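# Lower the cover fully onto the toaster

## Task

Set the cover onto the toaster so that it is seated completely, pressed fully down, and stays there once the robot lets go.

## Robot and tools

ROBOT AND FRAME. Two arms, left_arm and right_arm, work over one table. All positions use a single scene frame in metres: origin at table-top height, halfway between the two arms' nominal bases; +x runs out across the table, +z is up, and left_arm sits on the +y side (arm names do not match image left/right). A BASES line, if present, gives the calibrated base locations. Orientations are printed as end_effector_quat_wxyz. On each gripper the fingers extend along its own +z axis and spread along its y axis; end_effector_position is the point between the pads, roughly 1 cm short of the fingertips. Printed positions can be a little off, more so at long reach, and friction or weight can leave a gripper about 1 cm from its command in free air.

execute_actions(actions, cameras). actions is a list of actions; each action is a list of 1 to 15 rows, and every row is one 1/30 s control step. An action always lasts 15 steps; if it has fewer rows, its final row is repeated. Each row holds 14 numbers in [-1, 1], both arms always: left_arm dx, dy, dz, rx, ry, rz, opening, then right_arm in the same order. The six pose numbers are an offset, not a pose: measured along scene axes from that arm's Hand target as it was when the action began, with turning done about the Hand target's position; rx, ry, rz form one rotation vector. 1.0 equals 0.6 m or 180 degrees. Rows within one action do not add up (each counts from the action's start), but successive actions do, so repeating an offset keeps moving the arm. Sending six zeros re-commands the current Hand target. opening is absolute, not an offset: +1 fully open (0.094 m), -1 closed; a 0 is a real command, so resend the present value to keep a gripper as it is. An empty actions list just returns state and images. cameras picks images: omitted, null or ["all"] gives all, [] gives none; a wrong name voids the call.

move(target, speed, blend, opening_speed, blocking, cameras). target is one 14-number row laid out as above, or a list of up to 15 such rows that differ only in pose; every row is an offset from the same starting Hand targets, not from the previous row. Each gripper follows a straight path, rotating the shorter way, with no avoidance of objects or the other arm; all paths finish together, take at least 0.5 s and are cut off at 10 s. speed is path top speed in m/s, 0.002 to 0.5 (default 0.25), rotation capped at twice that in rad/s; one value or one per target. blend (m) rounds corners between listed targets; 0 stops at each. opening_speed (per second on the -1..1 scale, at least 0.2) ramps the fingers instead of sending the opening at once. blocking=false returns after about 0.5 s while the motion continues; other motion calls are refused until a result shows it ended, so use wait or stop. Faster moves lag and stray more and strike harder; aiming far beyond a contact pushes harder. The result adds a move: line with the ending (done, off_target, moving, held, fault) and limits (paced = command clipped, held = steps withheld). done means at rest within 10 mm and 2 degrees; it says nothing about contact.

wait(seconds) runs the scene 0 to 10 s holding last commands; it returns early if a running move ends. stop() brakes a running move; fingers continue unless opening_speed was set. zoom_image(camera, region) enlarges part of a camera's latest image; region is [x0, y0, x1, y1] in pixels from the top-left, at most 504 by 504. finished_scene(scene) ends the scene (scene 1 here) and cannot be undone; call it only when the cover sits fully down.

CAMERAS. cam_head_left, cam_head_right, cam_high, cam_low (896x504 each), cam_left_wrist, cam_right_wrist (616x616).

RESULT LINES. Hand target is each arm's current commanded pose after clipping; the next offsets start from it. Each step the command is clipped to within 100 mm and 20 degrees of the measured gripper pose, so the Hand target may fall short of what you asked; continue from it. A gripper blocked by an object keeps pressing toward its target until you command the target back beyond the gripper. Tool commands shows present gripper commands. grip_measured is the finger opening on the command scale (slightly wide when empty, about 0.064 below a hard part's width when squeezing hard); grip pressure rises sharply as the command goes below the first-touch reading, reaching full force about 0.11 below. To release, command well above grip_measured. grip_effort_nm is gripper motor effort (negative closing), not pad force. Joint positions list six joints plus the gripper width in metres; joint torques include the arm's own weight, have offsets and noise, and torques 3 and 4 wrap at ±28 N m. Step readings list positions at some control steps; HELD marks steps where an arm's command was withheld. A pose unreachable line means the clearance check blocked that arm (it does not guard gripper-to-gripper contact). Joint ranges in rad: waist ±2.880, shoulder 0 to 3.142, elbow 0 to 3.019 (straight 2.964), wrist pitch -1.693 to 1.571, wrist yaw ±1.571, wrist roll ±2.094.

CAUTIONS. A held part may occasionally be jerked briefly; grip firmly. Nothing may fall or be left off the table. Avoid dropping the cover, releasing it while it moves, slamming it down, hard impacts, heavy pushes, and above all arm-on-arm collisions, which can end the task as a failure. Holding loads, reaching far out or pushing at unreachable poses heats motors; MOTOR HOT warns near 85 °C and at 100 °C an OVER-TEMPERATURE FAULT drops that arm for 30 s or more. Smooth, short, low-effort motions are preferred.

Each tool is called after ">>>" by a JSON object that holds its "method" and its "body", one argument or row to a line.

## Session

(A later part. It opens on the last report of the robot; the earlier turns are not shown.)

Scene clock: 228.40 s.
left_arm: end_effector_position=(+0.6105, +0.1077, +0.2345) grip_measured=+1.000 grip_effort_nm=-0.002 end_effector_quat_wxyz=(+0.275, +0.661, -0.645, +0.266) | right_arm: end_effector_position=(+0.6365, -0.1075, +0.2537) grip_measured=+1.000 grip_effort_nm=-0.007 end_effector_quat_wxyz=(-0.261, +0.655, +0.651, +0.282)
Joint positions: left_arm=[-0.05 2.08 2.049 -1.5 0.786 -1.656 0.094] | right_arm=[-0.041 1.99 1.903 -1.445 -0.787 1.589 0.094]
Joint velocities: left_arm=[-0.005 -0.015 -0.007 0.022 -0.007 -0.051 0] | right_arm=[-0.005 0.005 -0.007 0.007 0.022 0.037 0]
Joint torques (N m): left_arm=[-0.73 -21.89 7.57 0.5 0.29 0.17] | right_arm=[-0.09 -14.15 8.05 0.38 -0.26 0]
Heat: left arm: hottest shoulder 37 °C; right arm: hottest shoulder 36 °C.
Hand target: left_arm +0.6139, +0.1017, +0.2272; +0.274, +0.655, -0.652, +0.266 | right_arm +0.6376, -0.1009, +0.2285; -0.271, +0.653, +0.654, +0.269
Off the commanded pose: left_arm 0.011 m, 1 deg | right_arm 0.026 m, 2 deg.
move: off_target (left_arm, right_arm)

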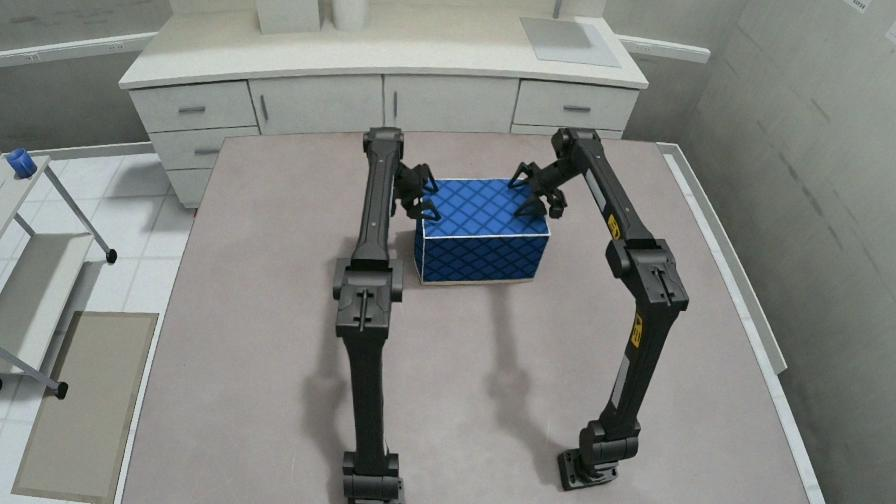

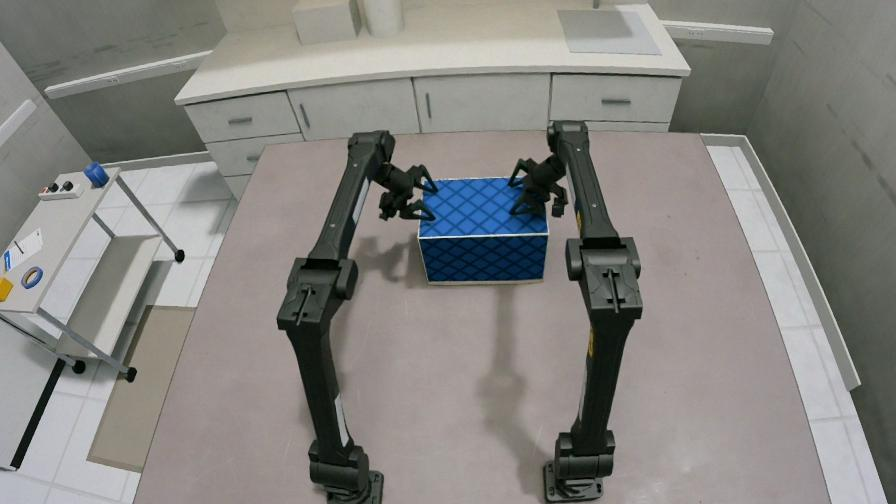

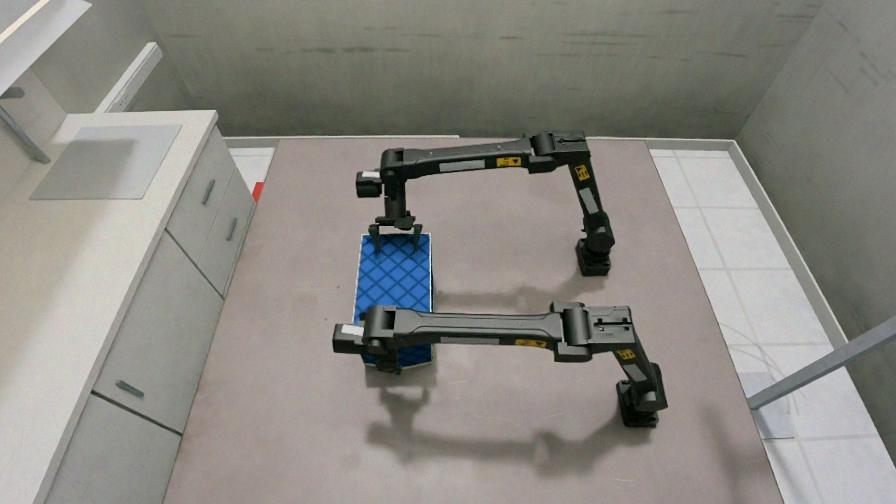

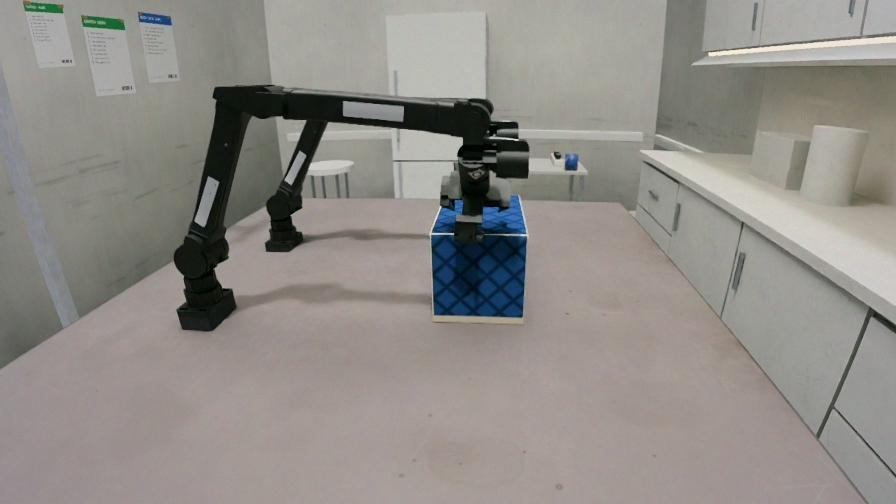

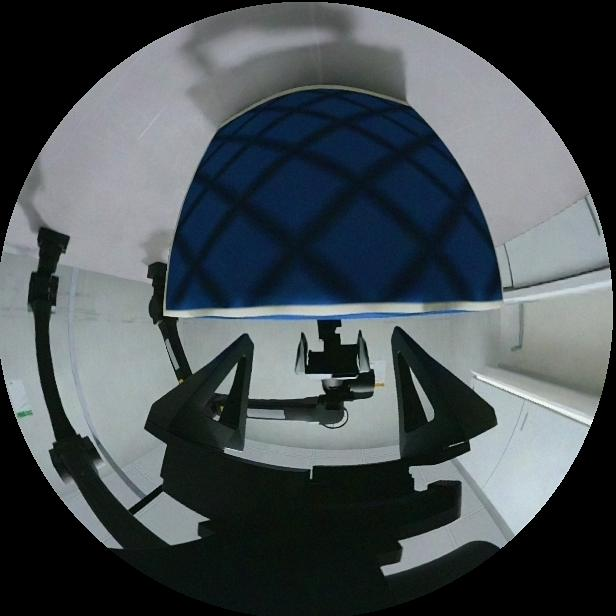

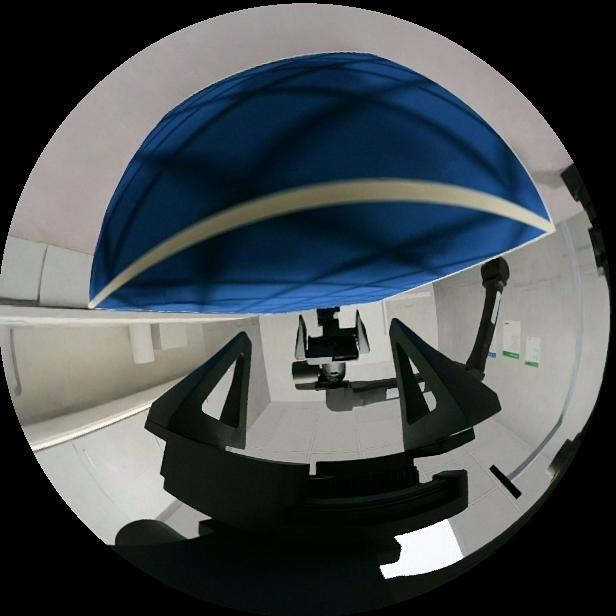

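>>> {"method": "move", "body": {
  "target": [
    [0,0.0,0.12,0,0,0,1,0,0,0.12,0,0,0,1],
    [0,0.22,0.15,0,0,0,1,0,-0.22,0.15,0,0,0,1]
  ],
  "speed": 0.15,
  "cameras": ["cam_head_left","cam_low","cam_high","cam_left_wrist","cam_right_wrist"]
}}

>>> {"method": "zoom_image", "body": {
  "camera": "cam_low",
  "region": [380, 160, 580, 350]
}}

>>> {"method": "zoom_image", "body": {
  "camera": "cam_head_left",
  "region": [380, 150, 580, 310]
}}

Scene clock: 235.13 s.
left_arm: end_effector_position=(+0.6199, +0.2277, +0.2934) grip_measured=+1.000 grip_effort_nm=-0.002 end_effector_quat_wxyz=(+0.238, +0.679, -0.626, +0.300) | right_arm: end_effector_position=(+0.6294, -0.2277, +0.3012) grip_measured=+1.000 grip_effort_nm=-0.017 end_effector_quat_wxyz=(-0.242, +0.680, +0.627, +0.293)
Joint positions: left_arm=[0.134 2.08 2.204 -1.679 0.787 -1.519 0.094] | right_arm=[-0.234 1.99 2.03 -1.672 -0.778 1.43 0.094]
Joint velocities: left_arm=[-0.015 0.005 -0.002 -0.017 -0.022 0.022 0] | right_arm=[-0.015 -0.005 0.012 -0.002 -0.037 0.007 0]
Joint torques (N m): left_arm=[0.15 -26.4 7.84 -0.43 0.53 0.17] | right_arm=[-1.44 -15.97 13.7 -0.25 -0.24 -0.06]
Heat: left arm: hottest shoulder 36 °C; right arm: hottest shoulder 35 °C.
Hand target: left_arm +0.6147, +0.2320, +0.3191; +0.273, +0.655, -0.652, +0.268 | right_arm +0.6390, -0.2335, +0.3181; -0.269, +0.654, +0.655, +0.267
Off the commanded pose: left_arm 0.025 m, 7 deg | right_arm 0.020 m, 6 deg.
joint sent to its limit (left arm) — joint 4 (wrist pitch), lower limit. The joint targets are off in orientation, not in position.
joint sent to its limit (right arm) — joint 4 (wrist pitch), lower limit. The joint targets are off in orientation, not in position.
move: off_target (left_arm, right_arm)
Images, in order (width x height): cam_head_left 896x504, cam_high 896x504, cam_low 896x504, cam_left_wrist 616x616, cam_right_wrist 616x616.

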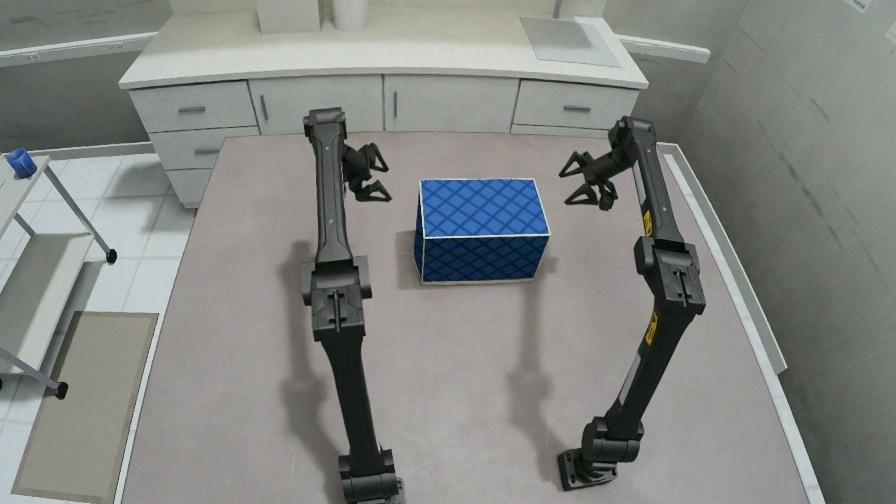

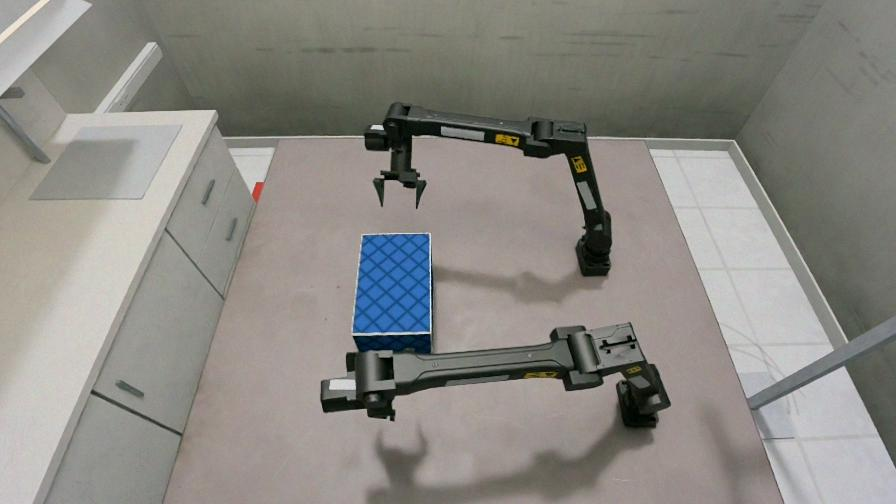

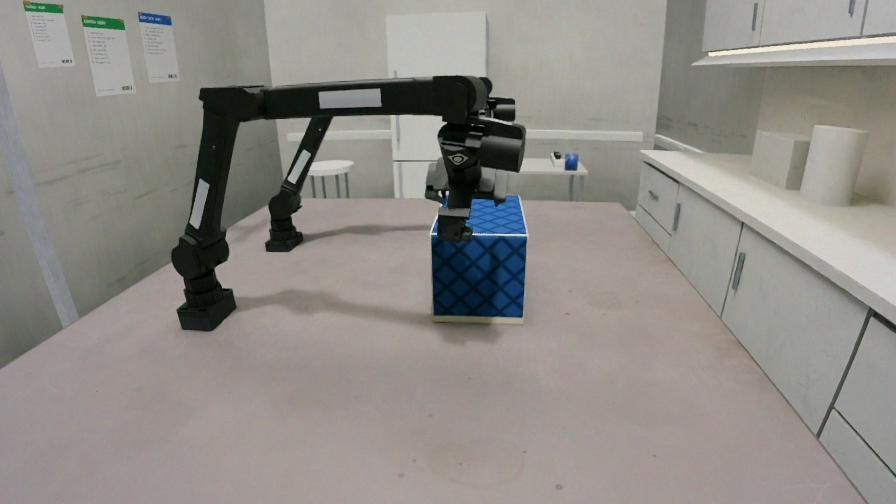

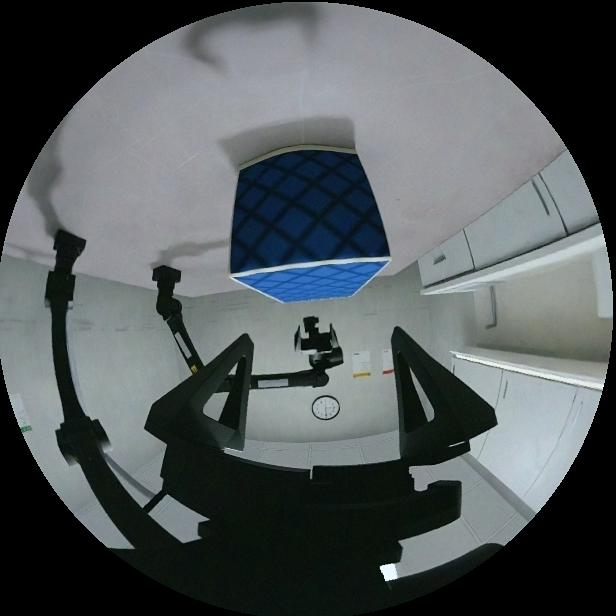

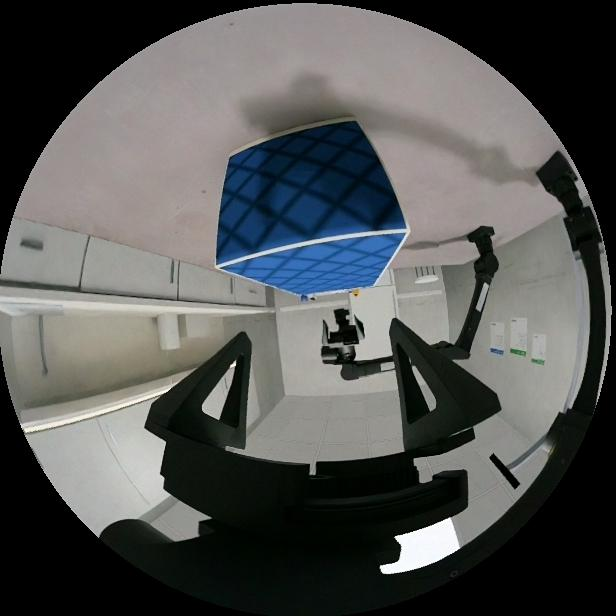

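Scaled by 2.520.

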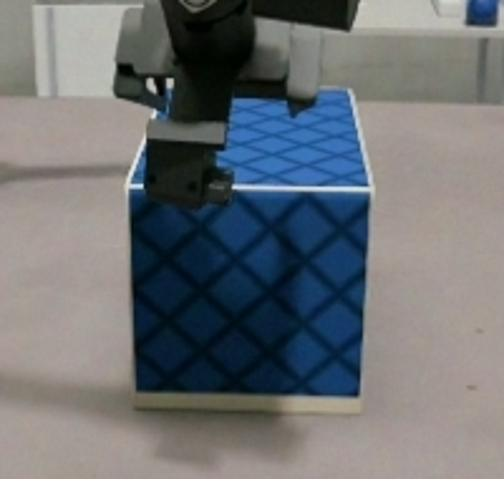

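Scaled by 2.520.

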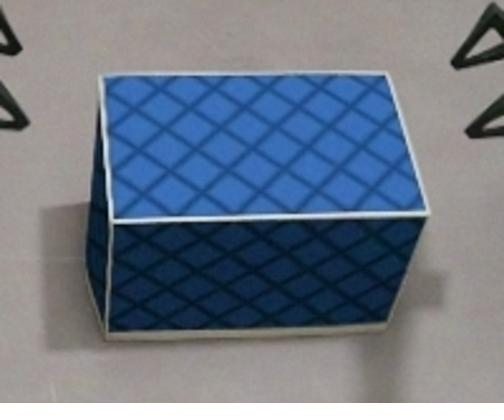

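Fully down.

>>> {"method": "finished_scene", "body": {
  "scene": 1
}}

The scene is finished: the task was done.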